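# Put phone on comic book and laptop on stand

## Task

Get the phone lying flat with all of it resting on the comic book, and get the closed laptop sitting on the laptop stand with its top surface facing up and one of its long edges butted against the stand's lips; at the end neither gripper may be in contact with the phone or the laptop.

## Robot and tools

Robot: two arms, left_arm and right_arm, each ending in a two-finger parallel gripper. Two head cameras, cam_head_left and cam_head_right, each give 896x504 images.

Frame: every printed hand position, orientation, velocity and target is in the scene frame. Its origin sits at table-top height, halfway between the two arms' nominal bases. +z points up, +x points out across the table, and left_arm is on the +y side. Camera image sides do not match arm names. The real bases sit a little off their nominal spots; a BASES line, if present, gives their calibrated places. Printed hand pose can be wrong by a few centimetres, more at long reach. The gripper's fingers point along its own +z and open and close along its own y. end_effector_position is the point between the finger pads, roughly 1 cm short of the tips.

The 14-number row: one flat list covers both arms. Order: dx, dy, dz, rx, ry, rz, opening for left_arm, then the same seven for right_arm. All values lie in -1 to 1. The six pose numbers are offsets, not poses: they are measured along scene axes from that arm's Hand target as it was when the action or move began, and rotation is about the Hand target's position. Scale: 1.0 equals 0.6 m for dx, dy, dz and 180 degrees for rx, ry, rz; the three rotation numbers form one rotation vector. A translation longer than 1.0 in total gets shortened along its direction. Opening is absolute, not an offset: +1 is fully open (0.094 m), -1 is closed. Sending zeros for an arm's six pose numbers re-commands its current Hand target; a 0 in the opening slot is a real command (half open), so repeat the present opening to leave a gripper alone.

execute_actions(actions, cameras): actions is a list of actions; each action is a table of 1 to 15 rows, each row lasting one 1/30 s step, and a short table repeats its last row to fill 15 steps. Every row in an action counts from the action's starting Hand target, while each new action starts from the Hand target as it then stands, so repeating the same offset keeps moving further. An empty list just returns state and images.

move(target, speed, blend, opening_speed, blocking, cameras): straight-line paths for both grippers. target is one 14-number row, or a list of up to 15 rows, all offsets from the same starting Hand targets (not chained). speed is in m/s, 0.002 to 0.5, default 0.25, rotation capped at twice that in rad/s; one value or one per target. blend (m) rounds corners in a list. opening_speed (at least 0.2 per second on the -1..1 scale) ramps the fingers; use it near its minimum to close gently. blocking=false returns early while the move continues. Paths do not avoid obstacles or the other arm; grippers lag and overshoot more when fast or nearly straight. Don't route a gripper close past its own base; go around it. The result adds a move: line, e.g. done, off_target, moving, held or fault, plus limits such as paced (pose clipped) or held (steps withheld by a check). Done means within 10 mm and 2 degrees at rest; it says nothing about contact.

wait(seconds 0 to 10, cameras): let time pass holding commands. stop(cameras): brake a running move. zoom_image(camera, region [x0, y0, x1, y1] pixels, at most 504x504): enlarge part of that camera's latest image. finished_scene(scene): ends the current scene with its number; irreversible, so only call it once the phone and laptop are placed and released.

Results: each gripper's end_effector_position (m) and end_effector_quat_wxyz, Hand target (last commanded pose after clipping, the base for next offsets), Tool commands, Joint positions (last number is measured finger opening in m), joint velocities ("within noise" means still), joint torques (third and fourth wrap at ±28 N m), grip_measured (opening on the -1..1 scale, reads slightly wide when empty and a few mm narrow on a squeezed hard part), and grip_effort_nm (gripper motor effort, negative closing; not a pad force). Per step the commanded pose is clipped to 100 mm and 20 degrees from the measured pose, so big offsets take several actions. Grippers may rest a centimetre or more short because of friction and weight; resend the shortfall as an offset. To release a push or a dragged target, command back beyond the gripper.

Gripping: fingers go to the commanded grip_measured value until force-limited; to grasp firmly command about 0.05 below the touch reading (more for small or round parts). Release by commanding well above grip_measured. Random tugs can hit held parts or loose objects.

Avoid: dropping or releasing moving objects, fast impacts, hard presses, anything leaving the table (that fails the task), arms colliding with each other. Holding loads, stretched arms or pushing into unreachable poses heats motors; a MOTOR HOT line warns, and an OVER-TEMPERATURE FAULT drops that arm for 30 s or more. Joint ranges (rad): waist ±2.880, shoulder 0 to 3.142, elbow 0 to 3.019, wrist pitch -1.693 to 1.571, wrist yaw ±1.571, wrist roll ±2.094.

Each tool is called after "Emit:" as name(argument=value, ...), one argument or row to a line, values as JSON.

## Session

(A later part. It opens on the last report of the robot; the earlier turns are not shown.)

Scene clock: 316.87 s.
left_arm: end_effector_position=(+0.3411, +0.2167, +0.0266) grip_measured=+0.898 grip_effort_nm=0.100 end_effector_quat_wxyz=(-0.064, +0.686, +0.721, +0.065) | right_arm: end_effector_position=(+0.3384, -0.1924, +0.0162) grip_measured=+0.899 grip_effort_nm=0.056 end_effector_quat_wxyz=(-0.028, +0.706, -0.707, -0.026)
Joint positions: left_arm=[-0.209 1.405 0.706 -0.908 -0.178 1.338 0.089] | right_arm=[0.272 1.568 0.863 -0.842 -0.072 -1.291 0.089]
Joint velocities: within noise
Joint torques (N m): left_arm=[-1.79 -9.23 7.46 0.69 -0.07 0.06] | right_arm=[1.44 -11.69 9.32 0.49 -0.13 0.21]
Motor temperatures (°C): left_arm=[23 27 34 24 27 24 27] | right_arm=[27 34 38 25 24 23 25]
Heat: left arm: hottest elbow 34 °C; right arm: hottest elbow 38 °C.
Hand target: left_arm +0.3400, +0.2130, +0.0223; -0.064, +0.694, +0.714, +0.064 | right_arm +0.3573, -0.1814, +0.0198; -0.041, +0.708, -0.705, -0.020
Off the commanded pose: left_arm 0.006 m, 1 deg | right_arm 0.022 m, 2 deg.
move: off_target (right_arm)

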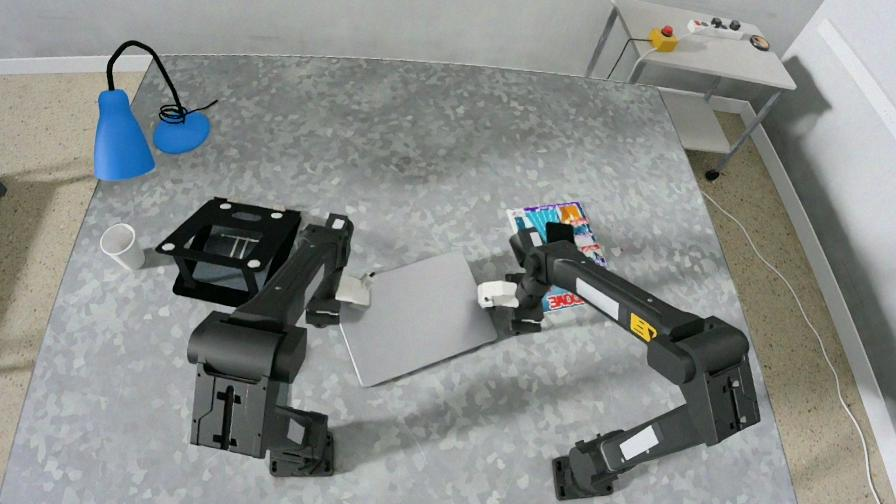

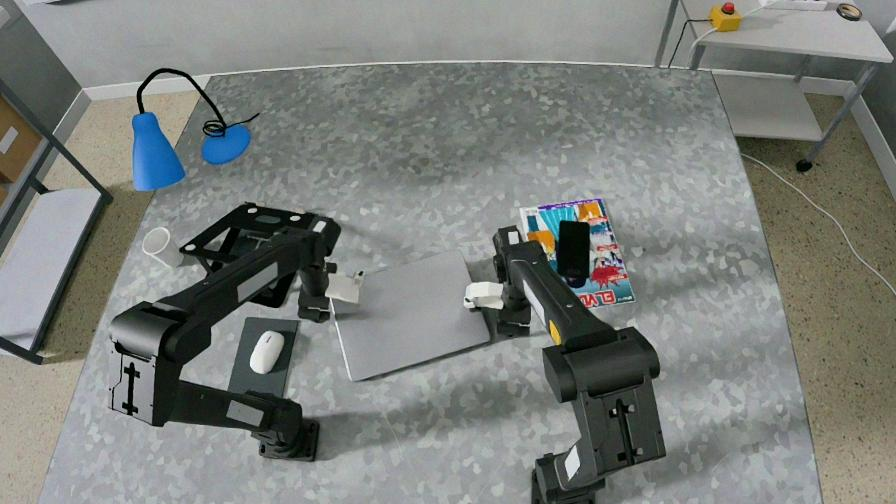

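Emit:
move(
  target=[
    [0.0,0,-0.02,0,0,0,0.9,0,0,0.0,0,0,0,0.9],
    [0,-0.1,-0.02,-0.0,0,0,0.9,0,0.05,0,0,0,0,0.9],
  ],
  speed=0.1,
)

Emit:
zoom_image(
  camera="cam_head_left",
  region=[290, 200, 590, 410],
)

Emit:
zoom_image(
  camera="cam_head_right",
  region=[290, 200, 590, 410],
)

Scene clock: 321.03 s.
left_arm: end_effector_position=(+0.3277, +0.1764, +0.0120) grip_measured=+0.898 grip_effort_nm=0.105 end_effector_quat_wxyz=(-0.081, +0.694, +0.711, +0.071) | right_arm: end_effector_position=(+0.3340, -0.1662, +0.0134) grip_measured=+0.899 grip_effort_nm=0.056 end_effector_quat_wxyz=(-0.023, +0.708, -0.706, -0.026)
Joint positions: left_arm=[-0.358 1.453 0.701 -0.906 -0.197 1.209 0.089] | right_arm=[0.342 1.587 0.876 -0.841 -0.067 -1.225 0.089]
Joint velocities: within noise
Joint torques (N m): left_arm=[-5.42 -8.47 10.81 0.57 1.08 -0.38] | right_arm=[1.49 -11.93 10.17 0.49 -0.19 0.24]
Motor temperatures (°C): left_arm=[23 27 34 24 27 24 27] | right_arm=[27 34 38 25 24 23 25]
Heat: left arm: hottest elbow 34 °C; right arm: hottest elbow 38 °C.
Hand target: left_arm +0.3398, +0.1530, +0.0102; -0.065, +0.694, +0.714, +0.064 | right_arm +0.3574, -0.1513, +0.0199; -0.041, +0.708, -0.704, -0.020
Off the commanded pose: left_arm 0.027 m, 2 deg | right_arm 0.028 m, 2 deg.
move: off_target (left_arm, right_arm)

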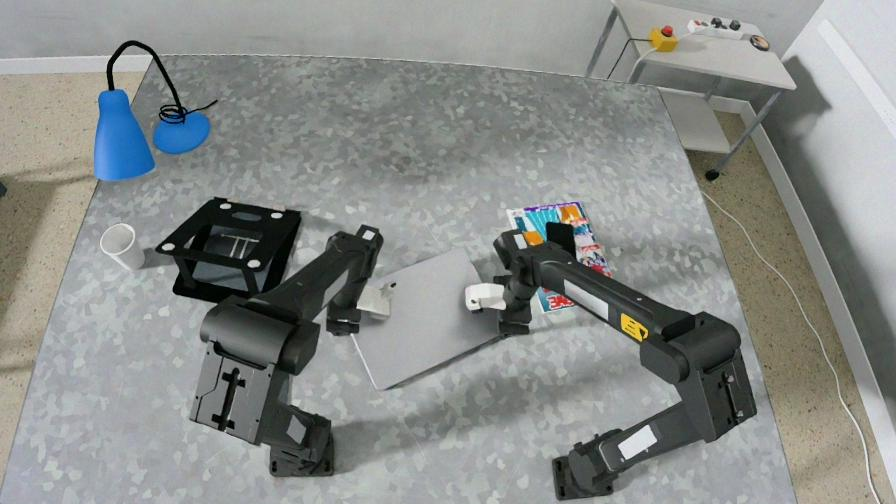

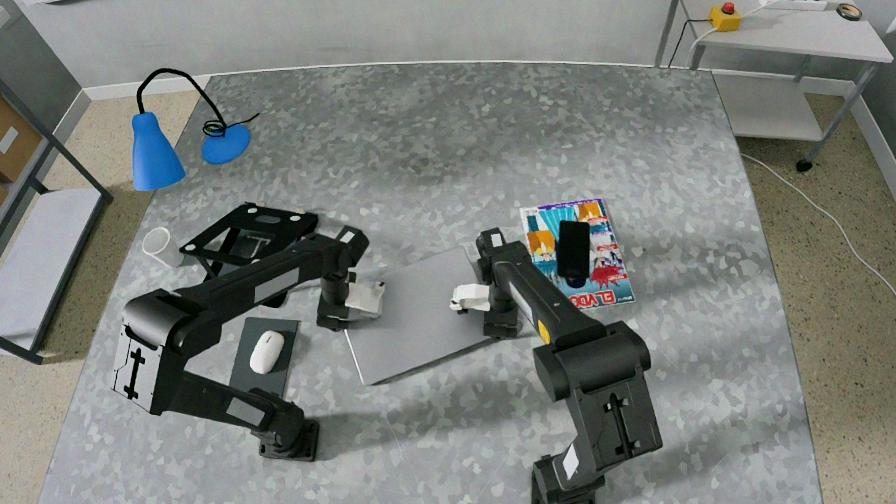

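Scaled by 1.680.

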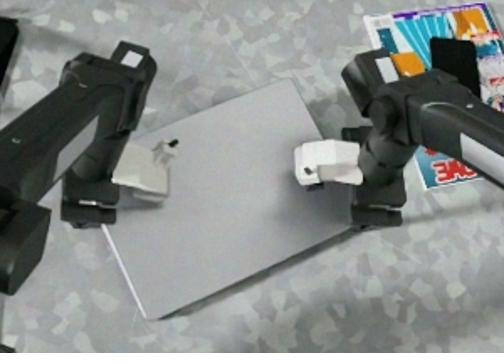

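Scaled by 1.680.

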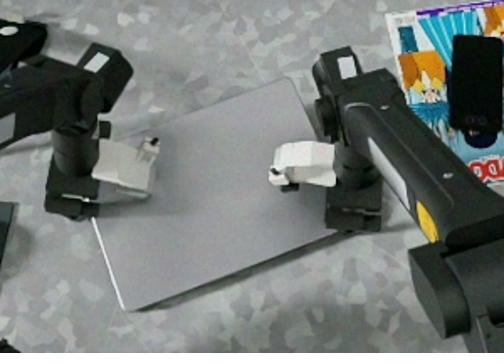

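Emit:
move(
  target=[
    [0.0,0.05,0,0,0,0,0.9,0,-0.05,0.0,0,0,0,0.9],
    [0.0,0.05,0.18,0,0,0,0.3,0,-0.05,0.17,0,0,0,0.3],
    [-0.25,-0.17,0.18,0,0,0,-1,0.288,0.24,0.17,0,0,0,-1],
    [-0.25,-0.17,0.02,0,0,0,-1,0.288,0.24,0,0,0,0,-1],
  ],
  speed=0.2,
)

Emit:
zoom_image(
  camera="cam_head_left",
  region=[290, 200, 590, 410],
)

Emit:
zoom_image(
  camera="cam_head_right",
  region=[290, 200, 590, 410],
)

Scene clock: 343.63 s.
left_arm: end_effector_position=(+0.1919, +0.0546, +0.0276) grip_measured=-0.987 grip_effort_nm=-0.691 end_effector_quat_wxyz=(-0.068, +0.692, +0.716, +0.064) | right_arm: end_effector_position=(+0.5317, -0.0125, +0.0303) grip_measured=-0.992 grip_effort_nm=-0.447 end_effector_quat_wxyz=(-0.044, +0.708, -0.705, -0.019)
Joint positions: left_arm=[-0.961 1.316 0.621 -1.032 -0.104 0.596 0.001] | right_arm=[0.465 2.082 1.672 -1.089 -0.064 -1.102 0]
Joint velocities: within noise
Joint torques (N m): left_arm=[-3.14 -7.3 7.13 1.05 -0.07 -0.05] | right_arm=[1.08 -22.24 7.95 0.58 0 0.22]
Motor temperatures (°C): left_arm=[23 27 34 24 28 24 27] | right_arm=[27 34 38 25 24 23 25]
Heat: left arm: hottest elbow 34 °C; right arm: hottest elbow 38 °C.
Hand target: left_arm +0.1900, +0.0510, +0.0222; -0.065, +0.694, +0.714, +0.064 | right_arm +0.5301, -0.0074, +0.0198; -0.041, +0.708, -0.704, -0.020
Off the commanded pose: left_arm 0.007 m, 1 deg | right_arm 0.012 m, 0 deg.
move: off_target (right_arm); target 2's new opening was sent with left_arm's hand 0.031 m and 3 deg from that target; target 3's new opening was sent with right_arm's hand 0.020 m and 1 deg from that target

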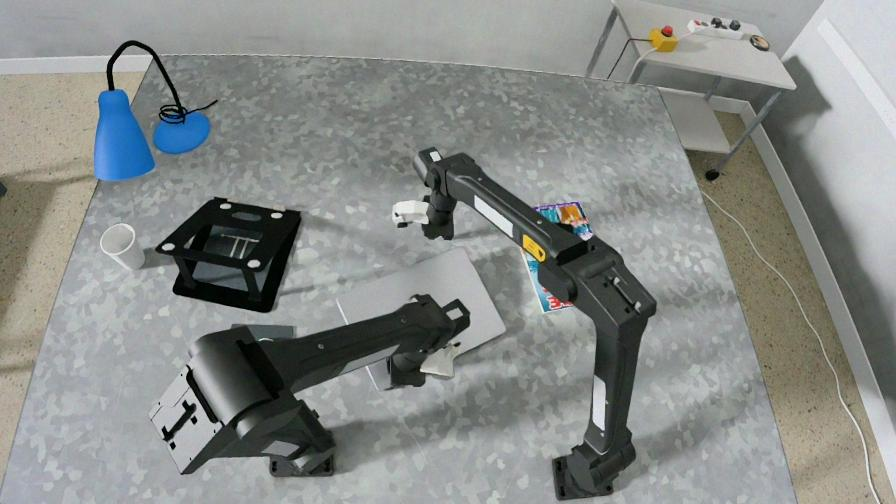

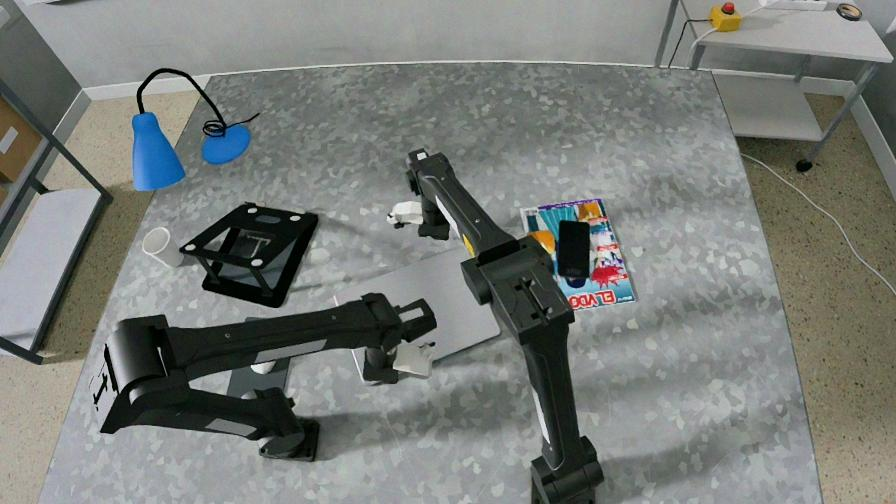

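Scaled by 1.680.

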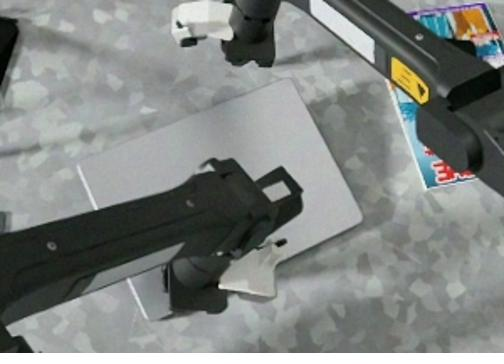

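Scaled by 1.680.

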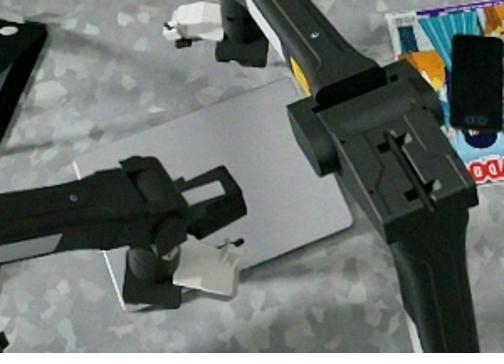

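Emit:
move(
  target=[
    [0.0,0,-0.018,0,0,0,-1,0,0,-0.015,0,0,0,-1],
    [0.035,0.04,-0.018,0,0,0,-1,-0.045,-0.03,-0.015,0,0,0,-1],
    [0.073,0.098,-0.018,0,0,0,-1,-0.087,-0.088,-0.015,0,0,0,-1],
    [0.12,0.148,-0.018,0,0,0,-1,-0.133,-0.138,-0.015,0,0,0,-1],
    [0.155,0.173,-0.018,0,0,0,-1,-0.17,-0.163,-0.015,0,0,0,-1],
  ],
  speed=0.12,
  blend=0.006,
)

Emit:
zoom_image(
  camera="cam_head_left",
  region=[290, 200, 590, 410],
)

Emit:
zoom_image(
  camera="cam_head_right",
  region=[290, 200, 590, 410],
)

Scene clock: 349.60 s.
left_arm: end_effector_position=(+0.2788, +0.1459, +0.0263) grip_measured=-0.987 grip_effort_nm=-0.686 end_effector_quat_wxyz=(-0.048, +0.701, +0.708, +0.065) | right_arm: end_effector_position=(+0.4385, -0.0982, +0.0152) grip_measured=-0.992 grip_effort_nm=-0.432 end_effector_quat_wxyz=(-0.049, +0.705, -0.707, -0.015)
Joint positions: left_arm=[-0.497 1.293 0.602 -0.931 -0.152 1.089 0.001] | right_arm=[0.398 1.821 1.205 -0.875 -0.064 -1.162 0]
Joint velocities: within noise
Joint torques (N m): left_arm=[0.91 -3.6 7.75 1.11 -0.41 0.07] | right_arm=[0.15 -19.66 4.88 0.18 -0.18 0.03]
Motor temperatures (°C): left_arm=[23 27 34 24 28 24 27] | right_arm=[27 35 38 25 24 23 25]
Heat: left arm: hottest elbow 34 °C; right arm: hottest elbow 38 °C.
Hand target: left_arm +0.2828, +0.1548, +0.0113; -0.065, +0.694, +0.714, +0.064 | right_arm +0.4280, -0.1051, +0.0109; -0.041, +0.708, -0.704, -0.020
Off the commanded pose: left_arm 0.018 m, 2 deg | right_arm 0.013 m, 1 deg.
move: off_target (left_arm, right_arm); blend cut to 0.0055 m at target 1

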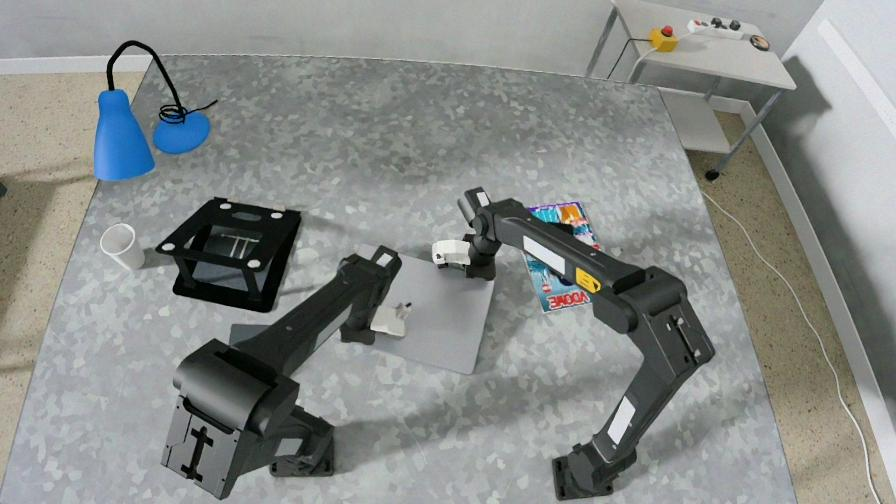

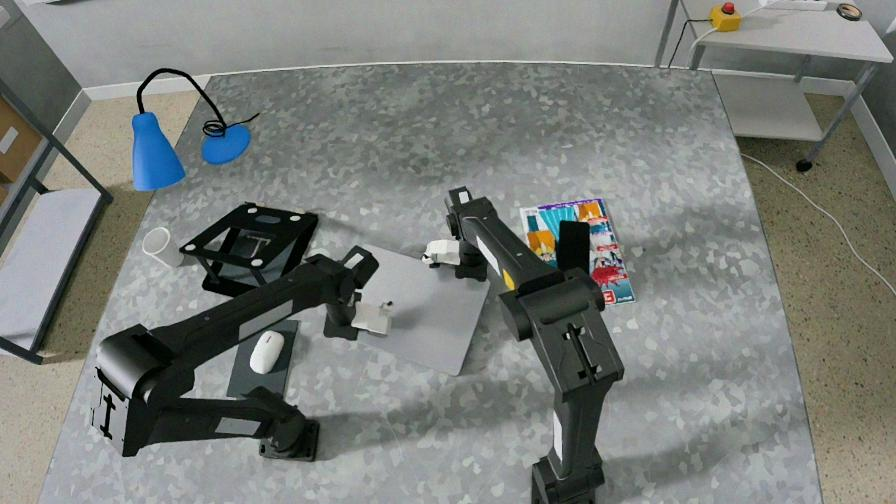

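Scaled by 1.680.

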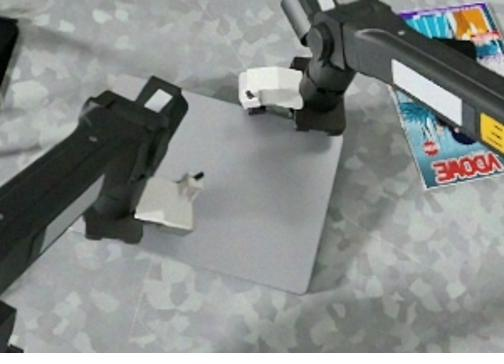

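Scaled by 1.680.

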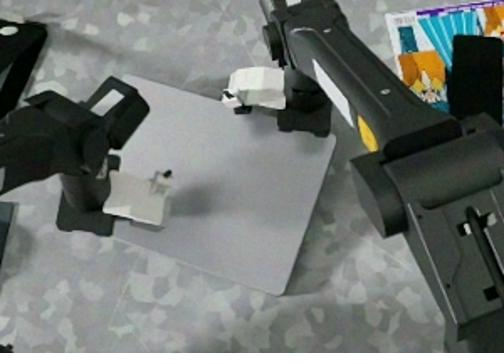

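Emit:
move(
  target=[
    [-0.04,0,0.02,0,0,0,-1,0.03,0,0.02,0,0,0,-1],
    [-0.03,0.05,0.2,0,0,0,-1,0.02,-0.02,0.2,0,0,0,-1],
    [0.237,0.13,0.2,-0.11,0,-0.083,0.9,-0.178,-0.13,0.2,0.028,0,-0.083,0.9],
    [0.237,0.13,0.015,-0.11,0,-0.083,0.9,-0.178,-0.13,0.015,0.028,0,-0.083,0.9],
  ],
  speed=0.22,
)

Emit:
zoom_image(
  camera="cam_head_left",
  region=[270, 180, 600, 410],
)

Emit:
zoom_image(
  camera="cam_head_right",
  region=[250, 180, 580, 410],
)

Scene clock: 361.67 s.
left_arm: end_effector_position=(+0.4235, +0.2290, +0.0220) grip_measured=+0.898 grip_effort_nm=0.129 end_effector_quat_wxyz=(+0.060, +0.782, +0.618, -0.054) | right_arm: end_effector_position=(+0.3207, -0.1788, +0.0271) grip_measured=+0.899 grip_effort_nm=0.066 end_effector_quat_wxyz=(+0.078, -0.616, +0.783, +0.043)
Joint positions: left_arm=[0.008 1.598 0.914 -0.902 0.161 1.843 0.089] | right_arm=[0.291 1.469 0.775 -0.762 -0.136 -1.029 0.089]
Joint velocities: within noise
Joint torques (N m): left_arm=[-0.91 -13.27 7.71 0.75 0.25 0.08] | right_arm=[-0.26 -10.75 6.19 0.69 -0.17 0.21]
Motor temperatures (°C): left_arm=[23 27 34 24 27 24 27] | right_arm=[27 36 37 25 24 23 25]
Heat: left arm: hottest elbow 34 °C; right arm: hottest elbow 37 °C.
Hand target: left_arm +0.4252, +0.2328, +0.0204; +0.064, +0.781, +0.619, -0.052 | right_arm +0.3212, -0.1832, +0.0198; +0.074, -0.608, +0.789, +0.045
Off the commanded pose: left_arm 0.004 m, 1 deg | right_arm 0.008 m, 1 deg.
move: done; target 3's new opening was sent with left_arm's hand 0.031 m and 3 deg from that target

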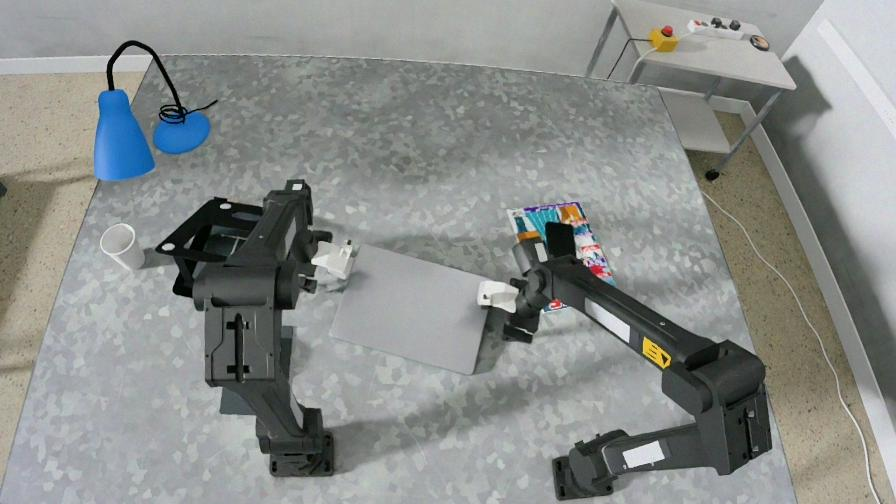

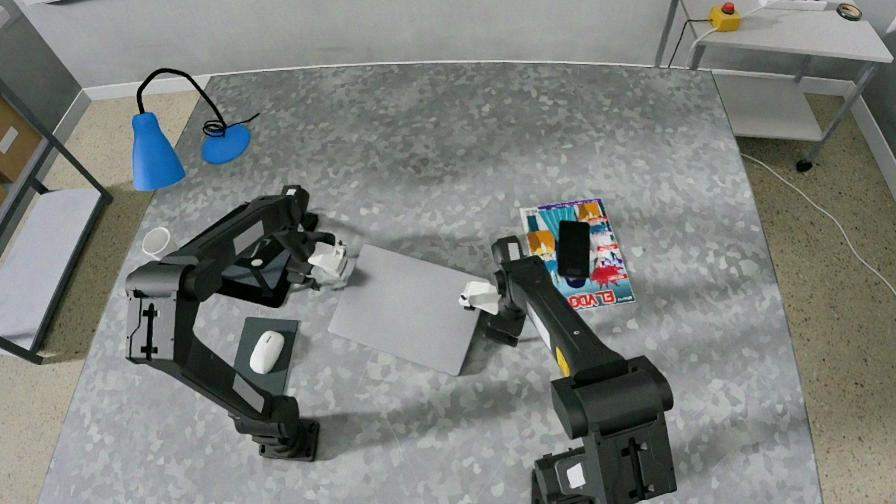

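Scaled by 1.527.

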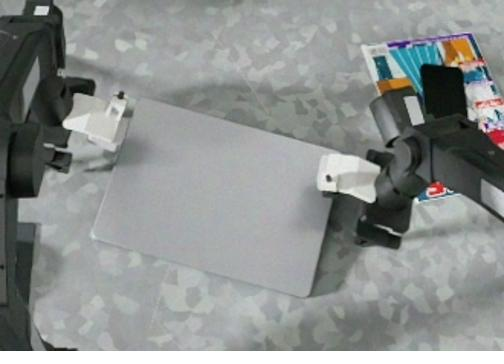

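Scaled by 1.527.

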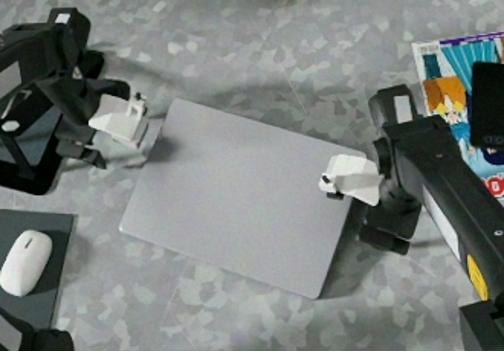

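Emit:
move(
  target=[
    [0,0,-0.017,0,0,0,0.9,0,0,-0.02,0,0,0,0.9],
    [-0.032,-0.12,-0.017,0,0,0,0.9,0.032,0.12,-0.02,0,0,0,0.9],
  ],
  speed=0.08,
)

Emit:
zoom_image(
  camera="cam_head_left",
  region=[270, 180, 600, 410],
)

Emit:
zoom_image(
  camera="cam_head_right",
  region=[250, 180, 580, 410],
)

Scene clock: 367.03 s.
left_arm: end_effector_position=(+0.4118, +0.1720, +0.0118) grip_measured=+0.898 grip_effort_nm=0.120 end_effector_quat_wxyz=(+0.059, +0.783, +0.617, -0.049) | right_arm: end_effector_position=(+0.3247, -0.1382, +0.0122) grip_measured=+0.899 grip_effort_nm=0.056 end_effector_quat_wxyz=(+0.066, -0.596, +0.799, +0.039)
Joint positions: left_arm=[-0.143 1.589 0.867 -0.836 0.153 1.69 0.089] | right_arm=[0.4 1.548 0.817 -0.729 -0.107 -0.871 0.089]
Joint velocities: within noise
Joint torques (N m): left_arm=[-3.9 -13.57 6.08 1.1 0.55 -0.31] | right_arm=[3.43 -8.82 10.17 0.85 -0.51 0.25]
Motor temperatures (°C): left_arm=[23 27 34 24 27 24 27] | right_arm=[27 35 37 25 24 23 25]
Heat: left arm: hottest elbow 34 °C; right arm: hottest elbow 37 °C.
Hand target: left_arm +0.4059, +0.1608, +0.0101; +0.064, +0.781, +0.619, -0.051 | right_arm +0.3403, -0.1111, +0.0078; +0.074, -0.608, +0.789, +0.045
Off the commanded pose: left_arm 0.013 m, 1 deg | right_arm 0.032 m, 2 deg.
move: off_target (left_arm, right_arm)

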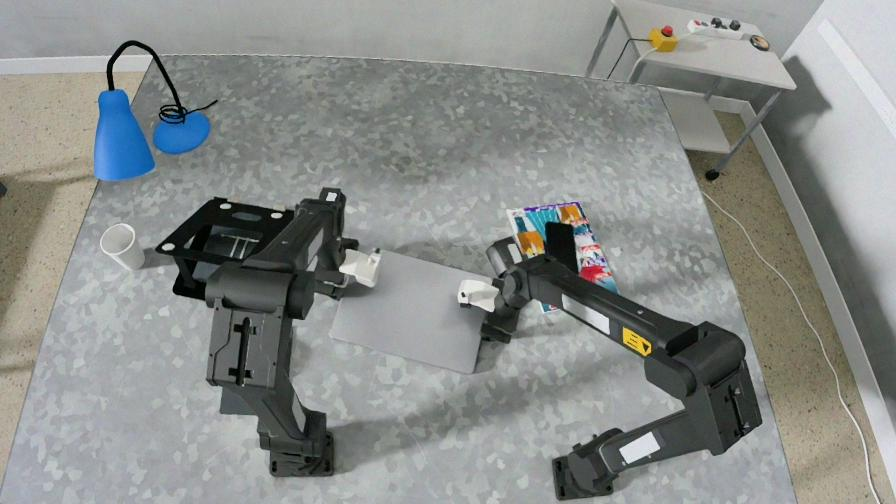

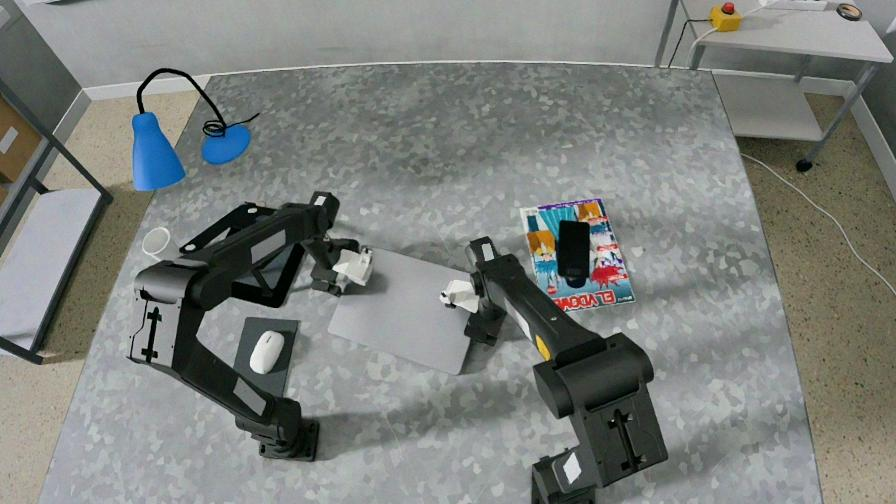

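Scaled by 1.527.

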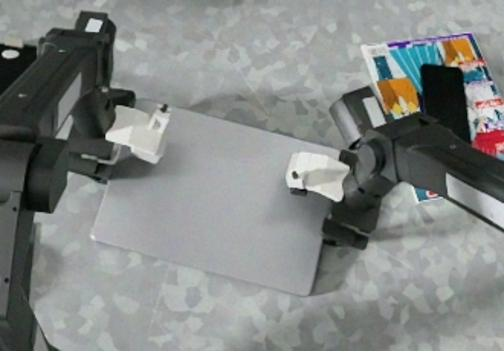

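Scaled by 1.527.

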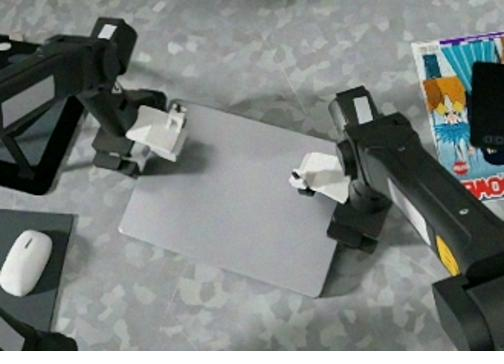

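Emit:
move(
  target=[
    [-0.02,-0.07,0,0,0,0,0.9,0.02,0.07,0,0,0,0,0.9],
    [-0.02,-0.07,0.07,0,0,0,0.9,0.02,0.07,0.07,0,0,0,0.9],
  ],
  speed=0.06,
)

Emit:
zoom_image(
  camera="cam_head_left",
  region=[270, 180, 600, 410],
)

Emit:
zoom_image(
  camera="cam_head_right",
  region=[250, 180, 580, 410],
)

Scene clock: 372.20 s.
left_arm: end_effector_position=(+0.3985, +0.1671, +0.0348) grip_measured=+0.898 grip_effort_nm=0.120 end_effector_quat_wxyz=(+0.040, +0.776, +0.629, -0.029) | right_arm: end_effector_position=(+0.3147, -0.1335, +0.0194) grip_measured=+0.899 grip_effort_nm=0.051 end_effector_quat_wxyz=(+0.005, -0.584, +0.811, +0.031)
Joint positions: left_arm=[-0.186 1.511 0.856 -0.894 0.097 1.622 0.089] | right_arm=[0.441 1.577 0.884 -0.879 -0.064 -0.802 0.089]
Joint velocities: within noise
Joint torques (N m): left_arm=[-8 -14.04 10.37 -0.79 2.56 -0.64] | right_arm=[5.77 -13.92 13.87 1.06 -1.83 0.25]
Motor temperatures (°C): left_arm=[23 27 33 24 28 24 27] | right_arm=[27 35 38 25 25 23 25]
Heat: left arm: hottest elbow 33 °C; right arm: hottest elbow 38 °C.
Hand target: left_arm +0.3939, +0.1187, +0.0522; +0.064, +0.782, +0.618, -0.051 | right_arm +0.3525, -0.0690, +0.0499; +0.074, -0.608, +0.789, +0.045
Off the commanded pose: left_arm 0.052 m, 4 deg | right_arm 0.081 m, 9 deg.
move: off_target (left_arm, right_arm)

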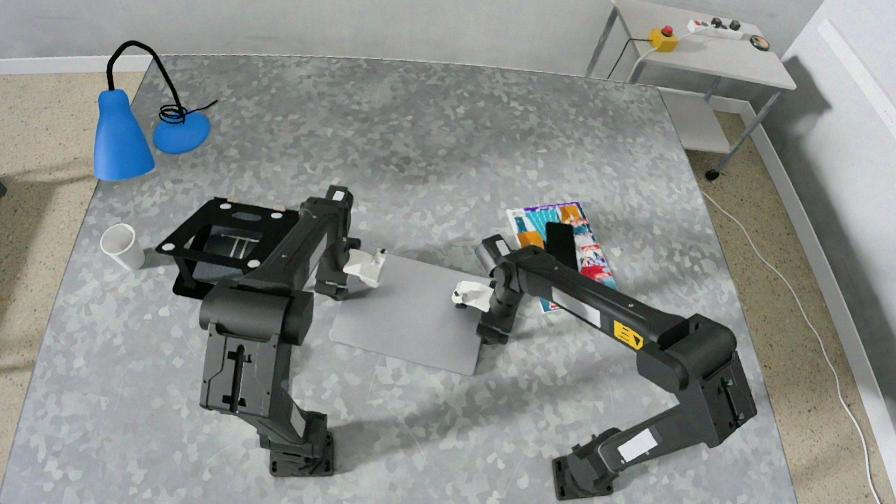

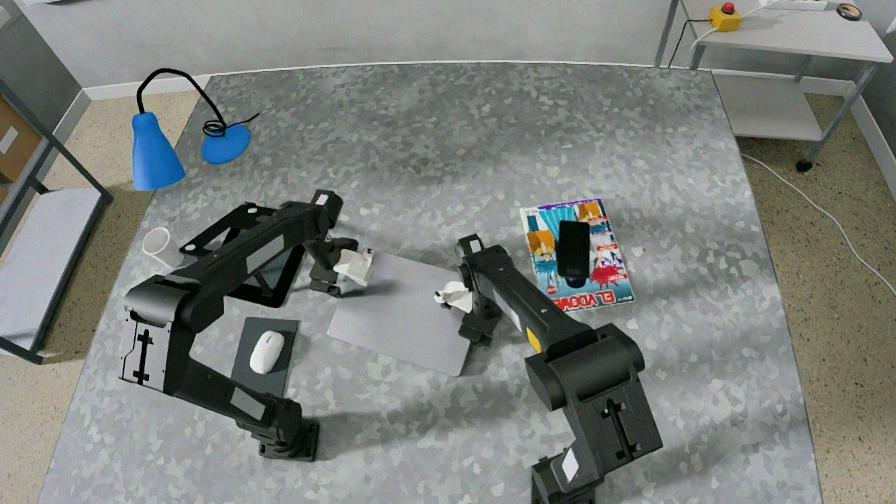

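Scaled by 1.527.

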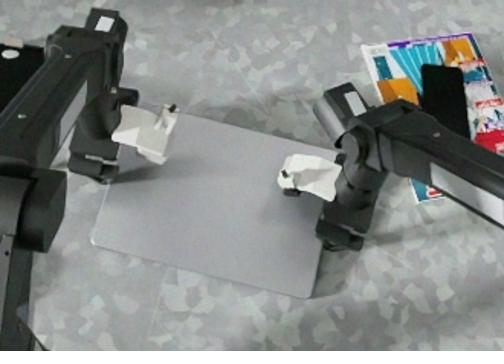

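Scaled by 1.527.

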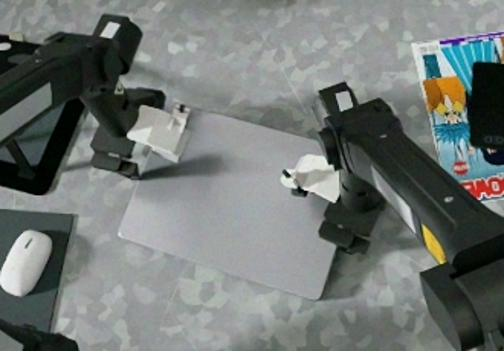

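Emit:
move(
  target=[
    [-0.01,-0.04,0.0,0,0,0,0.9,0.01,0.04,0.0,0,0,0,0.9],
    [-0.01,-0.04,0.07,0,0,0,0.9,0.01,0.04,0.09,0,0,0,0.9],
  ],
  speed=0.06,
)

Emit:
zoom_image(
  camera="cam_head_left",
  region=[270, 180, 600, 410],
)

Emit:
zoom_image(
  camera="cam_head_right",
  region=[250, 180, 580, 410],
)

Scene clock: 376.80 s.
left_arm: end_effector_position=(+0.3622, +0.1011, +0.0671) grip_measured=+0.899 grip_effort_nm=0.081 end_effector_quat_wxyz=(+0.035, +0.779, +0.622, -0.071) | right_arm: end_effector_position=(+0.3448, -0.0556, +0.0900) grip_measured=+0.899 grip_effort_nm=0.051 end_effector_quat_wxyz=(+0.059, -0.604, +0.794, +0.047)
Joint positions: left_arm=[-0.356 1.443 0.88 -1.026 0.158 1.468 0.089] | right_arm=[0.552 1.56 1.08 -0.981 -0.105 -0.737 0.089]
Joint velocities: within noise
Joint torques (N m): left_arm=[-0.38 -12.63 14.34 -0.17 0.06 0.12] | right_arm=[0.85 -15.15 10.56 -0.01 -0.04 0.09]
Motor temperatures (°C): left_arm=[23 27 33 24 31 24 27] | right_arm=[27 35 39 25 26 23 25]
Heat: left arm: hottest elbow 33 °C; right arm: hottest elbow 39 °C.
Hand target: left_arm +0.3879, +0.0947, +0.0942; +0.064, +0.781, +0.619, -0.052 | right_arm +0.3585, -0.0452, +0.1039; +0.074, -0.608, +0.789, +0.045
Off the commanded pose: left_arm 0.038 m, 4 deg | right_arm 0.022 m, 2 deg.
move: off_target (left_arm, right_arm); limits=paced

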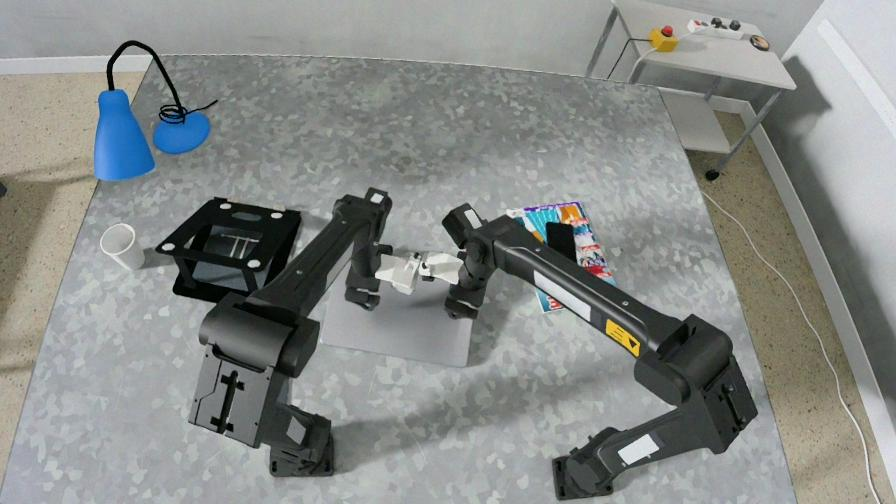

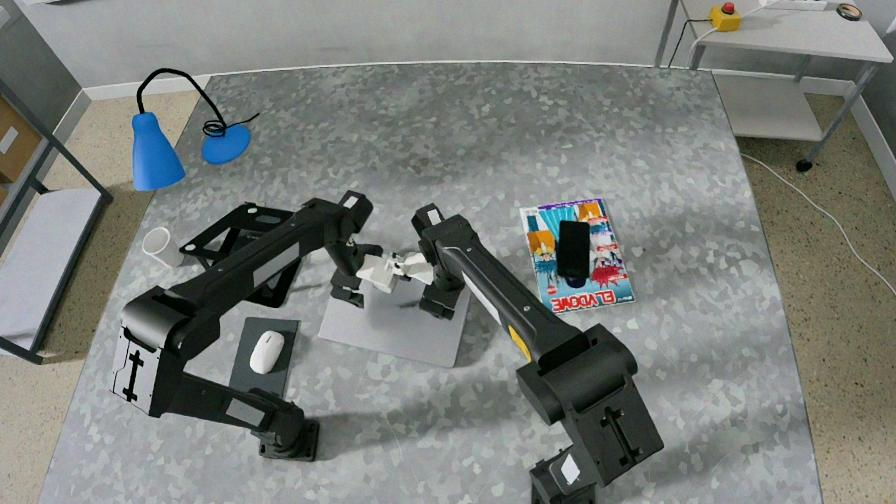

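Scaled by 1.527.

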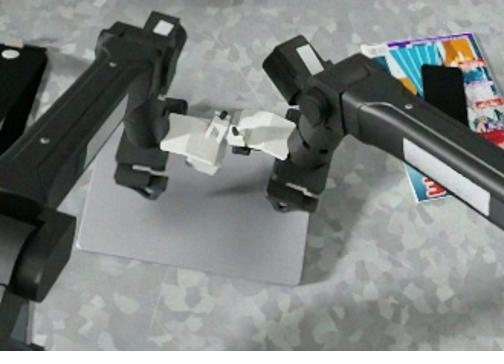

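Scaled by 1.527.

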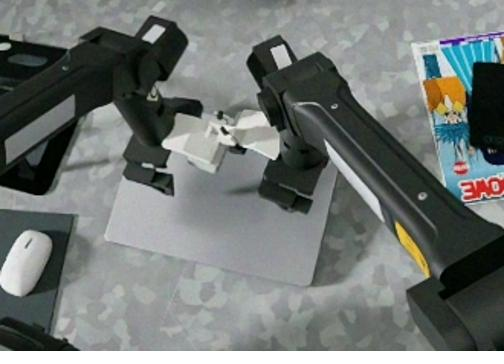

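Emit:
move(
  target=[
    [-0.06,0.175,0.09,0,0,0,0.9,-0.05,-0.175,0.08,0,0,0,0.9],
    [-0.28,0.14,0.05,0,0,0,-1,-0.28,0.01,0.03,0,0,0,-1],
    [-0.28,0.14,-0.137,0,0,0,-1,-0.28,0.01,-0.153,0,0,0,-1],
  ],
  speed=0.22,
)

Emit:
move(
  target=[0.27,0,0,0,0,0,-1,0.265,0,0,0,0,0,-1],
  speed=0.1,
)

Emit:
zoom_image(
  camera="cam_head_left",
  region=[270, 180, 600, 410],
)

Emit:
zoom_image(
  camera="cam_head_right",
  region=[250, 180, 580, 410],
)

Scene clock: 396.20 s.
left_arm: end_effector_position=(+0.2224, +0.1815, +0.0162) grip_measured=-0.987 grip_effort_nm=-0.691 end_effector_quat_wxyz=(+0.067, +0.780, +0.621, -0.049) | right_arm: end_effector_position=(+0.1939, -0.0400, +0.0194) grip_measured=-0.992 grip_effort_nm=-0.442 end_effector_quat_wxyz=(+0.079, -0.607, +0.789, +0.046)
Joint positions: left_arm=[-0.197 1.035 0.385 -0.886 0.162 1.625 0.001] | right_arm=[0.846 1.393 0.665 -0.669 -0.06 -0.455 0]
Joint velocities: within noise
Joint torques (N m): left_arm=[-2.43 -3.66 7.77 0.65 0.17 -0.05] | right_arm=[1.26 -9.17 6.08 0.9 0.03 0.21]
Motor temperatures (°C): left_arm=[23 27 35 24 29 24 27] | right_arm=[27 34 40 25 24 23 25]
Heat: left arm: hottest elbow 35 °C; right arm: hottest elbow 40 °C.
Hand target: left_arm +0.2199, +0.1787, +0.0120; +0.064, +0.781, +0.618, -0.052 | right_arm +0.1904, -0.0392, +0.0120; +0.074, -0.608, +0.789, +0.045
Off the commanded pose: left_arm 0.006 m, 1 deg | right_arm 0.008 m, 1 deg.
move: done

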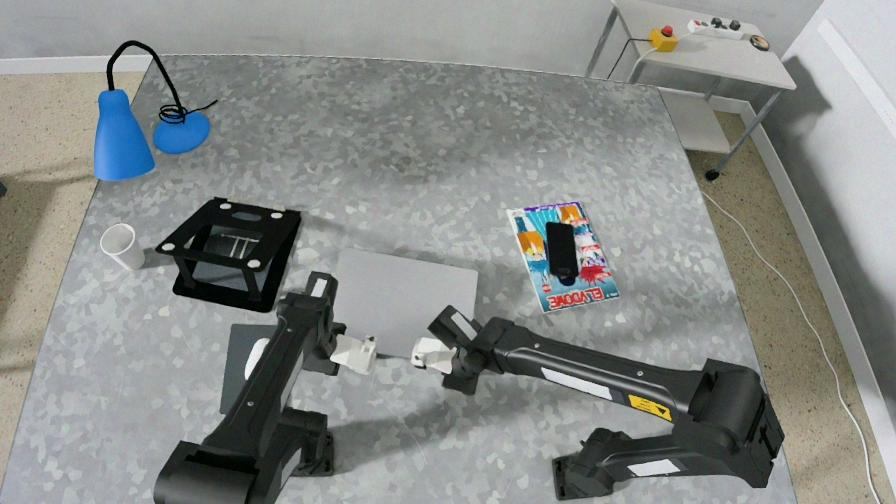

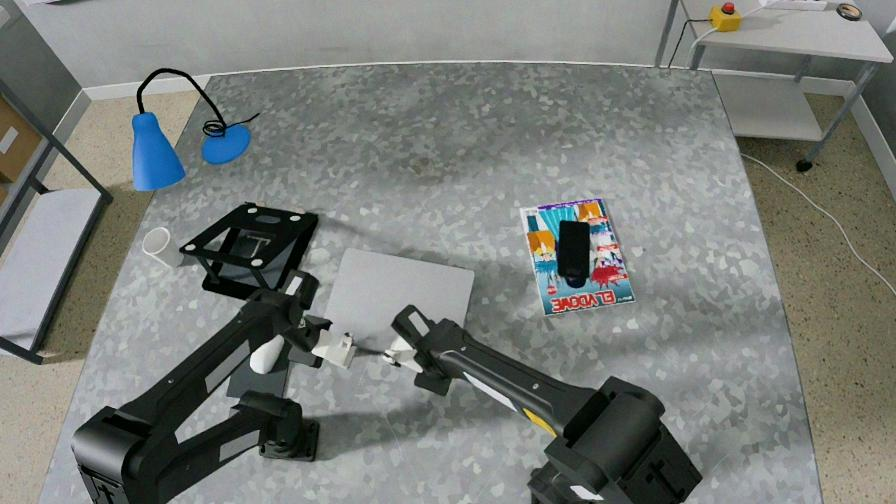

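Scene clock: 398.47 s.
left_arm: end_effector_position=(+0.3468, +0.1770, +0.0102) grip_measured=-0.987 grip_effort_nm=-0.686 end_effector_quat_wxyz=(+0.044, +0.781, +0.619, -0.075) | right_arm: end_effector_position=(+0.3250, -0.0456, +0.0132) grip_measured=-0.992 grip_effort_nm=-0.442 end_effector_quat_wxyz=(+0.066, -0.612, +0.787, +0.049)
Joint positions: left_arm=[-0.143 1.475 0.724 -0.864 0.168 1.69 0.001] | right_arm=[0.596 1.647 0.945 -0.743 -0.105 -0.715 0]
Joint velocities: within noise
Joint torques (N m): left_arm=[-0.5 -7.82 12.57 1.73 -0.06 0.2] | right_arm=[-0.56 -11.93 10.44 0.46 0.07 0.1]
Motor temperatures (°C): left_arm=[23 27 35 24 28 24 27] | right_arm=[27 34 40 25 24 23 25]
Heat: left arm: hottest elbow 35 °C; right arm: hottest elbow 40 °C.
Hand target: left_arm +0.3819, +0.1788, +0.0120; +0.064, +0.781, +0.619, -0.052 | right_arm +0.3496, -0.0392, +0.0121; +0.074, -0.608, +0.789, +0.045
Off the commanded pose: left_arm 0.035 m, 4 deg | right_arm 0.025 m, 1 deg.
move: off_target (left_arm, right_arm)

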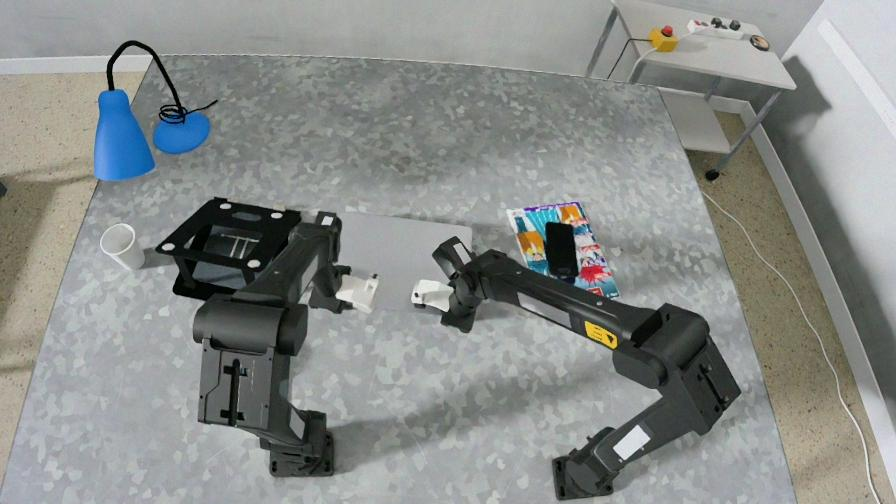

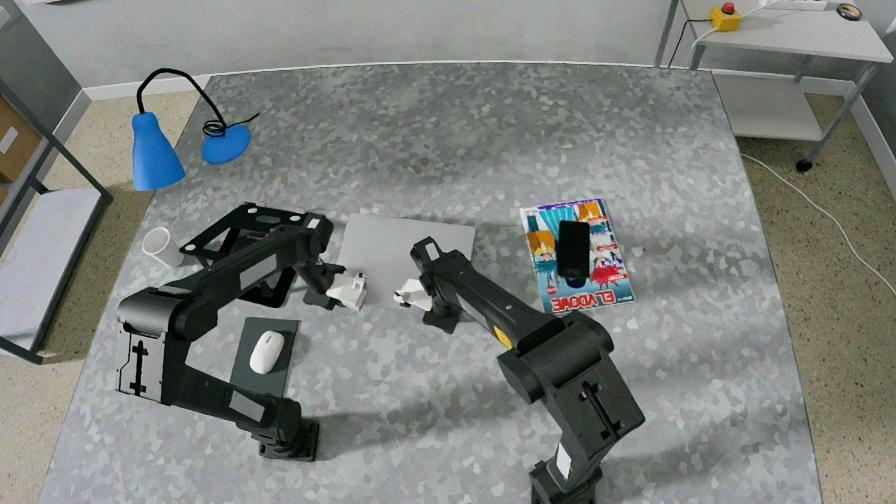

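Scaled by 1.527.

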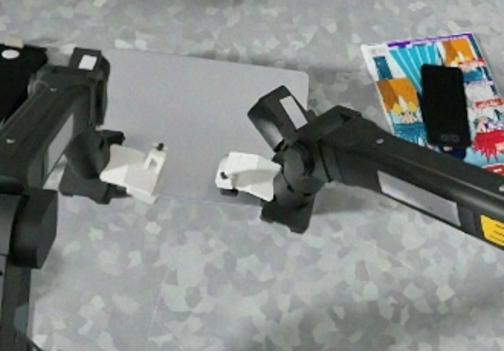

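Scaled by 1.527.

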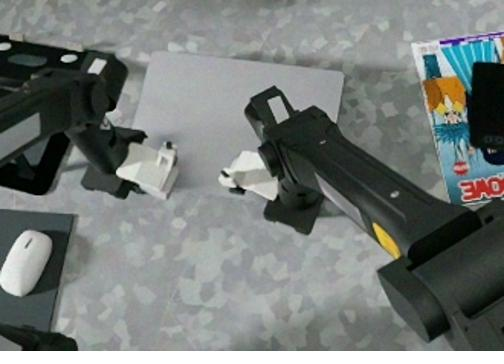

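Emit:
move(
  target=[
    [-0.1,0.03,0.0,0,0,0,-1,-0.08,0,0.0,0,0,0,-1],
    [-0.187,-0.165,0.213,-0.015,-0.18,0.023,-1,-0.05,-0.1,0.22,0,0,0,-1],
    [-0.187,-0.165,0.213,-0.029,-0.367,0.046,-0.3,0.46,-0.04,0.22,0,0,0,-1],
    [-0.153,-0.173,0.083,-0.029,-0.367,0.046,-0.3,0.46,0.08,0.22,0,0,0,-1],
    [-0.153,-0.173,0.063,-0.029,-0.367,0.046,-0.3,0.46,0.08,0.02,0,0,0,-1],
  ],
  speed=0.25,
)

Emit:
zoom_image(
  camera="cam_head_left",
  region=[290, 180, 590, 420],
)

Emit:
zoom_image(
  camera="cam_head_right",
  region=[270, 180, 570, 420],
)

Scene clock: 417.93 s.
left_arm: end_effector_position=(+0.2891, +0.0683, +0.0514) grip_measured=-0.302 grip_effort_nm=0.129 end_effector_quat_wxyz=(+0.431, +0.639, +0.530, +0.354) | right_arm: end_effector_position=(+0.6197, +0.0139, +0.0364) grip_measured=-0.992 grip_effort_nm=-0.437 end_effector_quat_wxyz=(+0.076, -0.615, +0.784, +0.046)
Joint positions: left_arm=[-0.981 1.302 0.066 0.721 -0.694 1.218 0.033] | right_arm=[0.429 2.29 2.048 -1.202 -0.123 -0.889 0]
Joint velocities: within noise
Joint torques (N m): left_arm=[-0.5 -3.9 4.27 2.63 -0.36 0.03] | right_arm=[-0.09 -26.17 8.5 0.73 -0.04 0.22]
Motor temperatures (°C): left_arm=[23 27 36 24 28 24 27] | right_arm=[27 34 41 25 24 23 25]
Heat: left arm: hottest elbow 36 °C; right arm: hottest elbow 41 °C.
Hand target: left_arm +0.2902, +0.0750, +0.0498; +0.428, +0.635, +0.533, +0.360 | right_arm +0.6254, +0.0089, +0.0239; +0.074, -0.608, +0.789, +0.045
Off the commanded pose: left_arm 0.007 m, 1 deg | right_arm 0.015 m, 1 deg.
move: off_target (right_arm)

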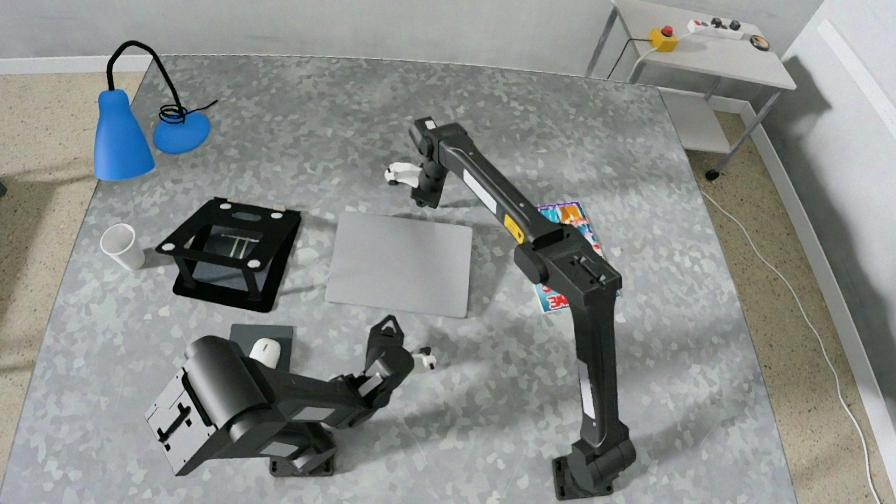

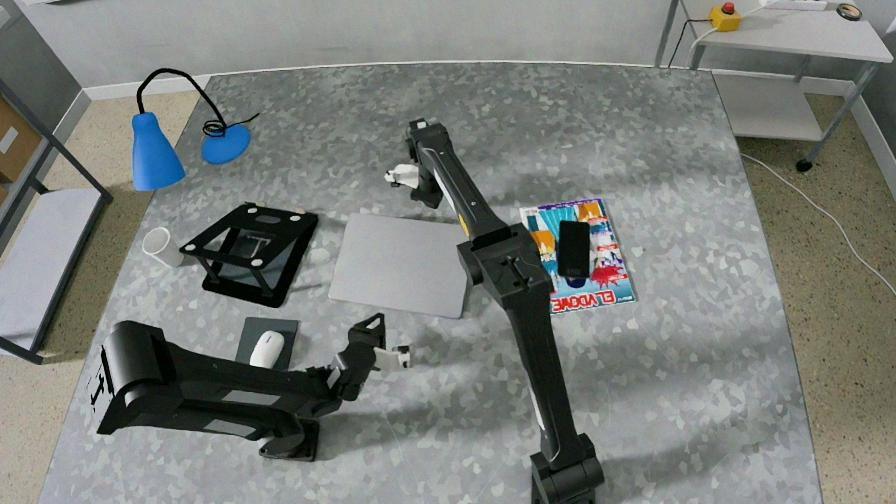

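Scaled by 1.680.

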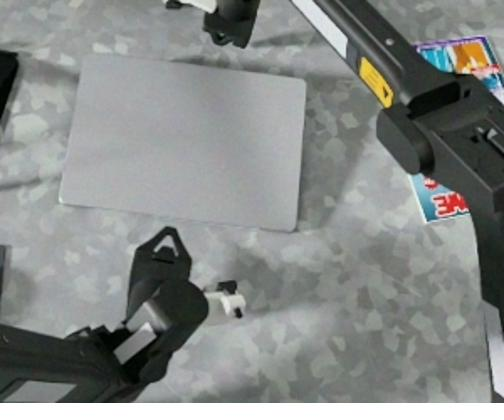

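Scaled by 1.680.

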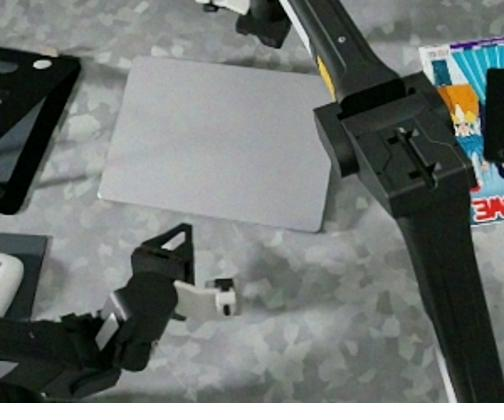

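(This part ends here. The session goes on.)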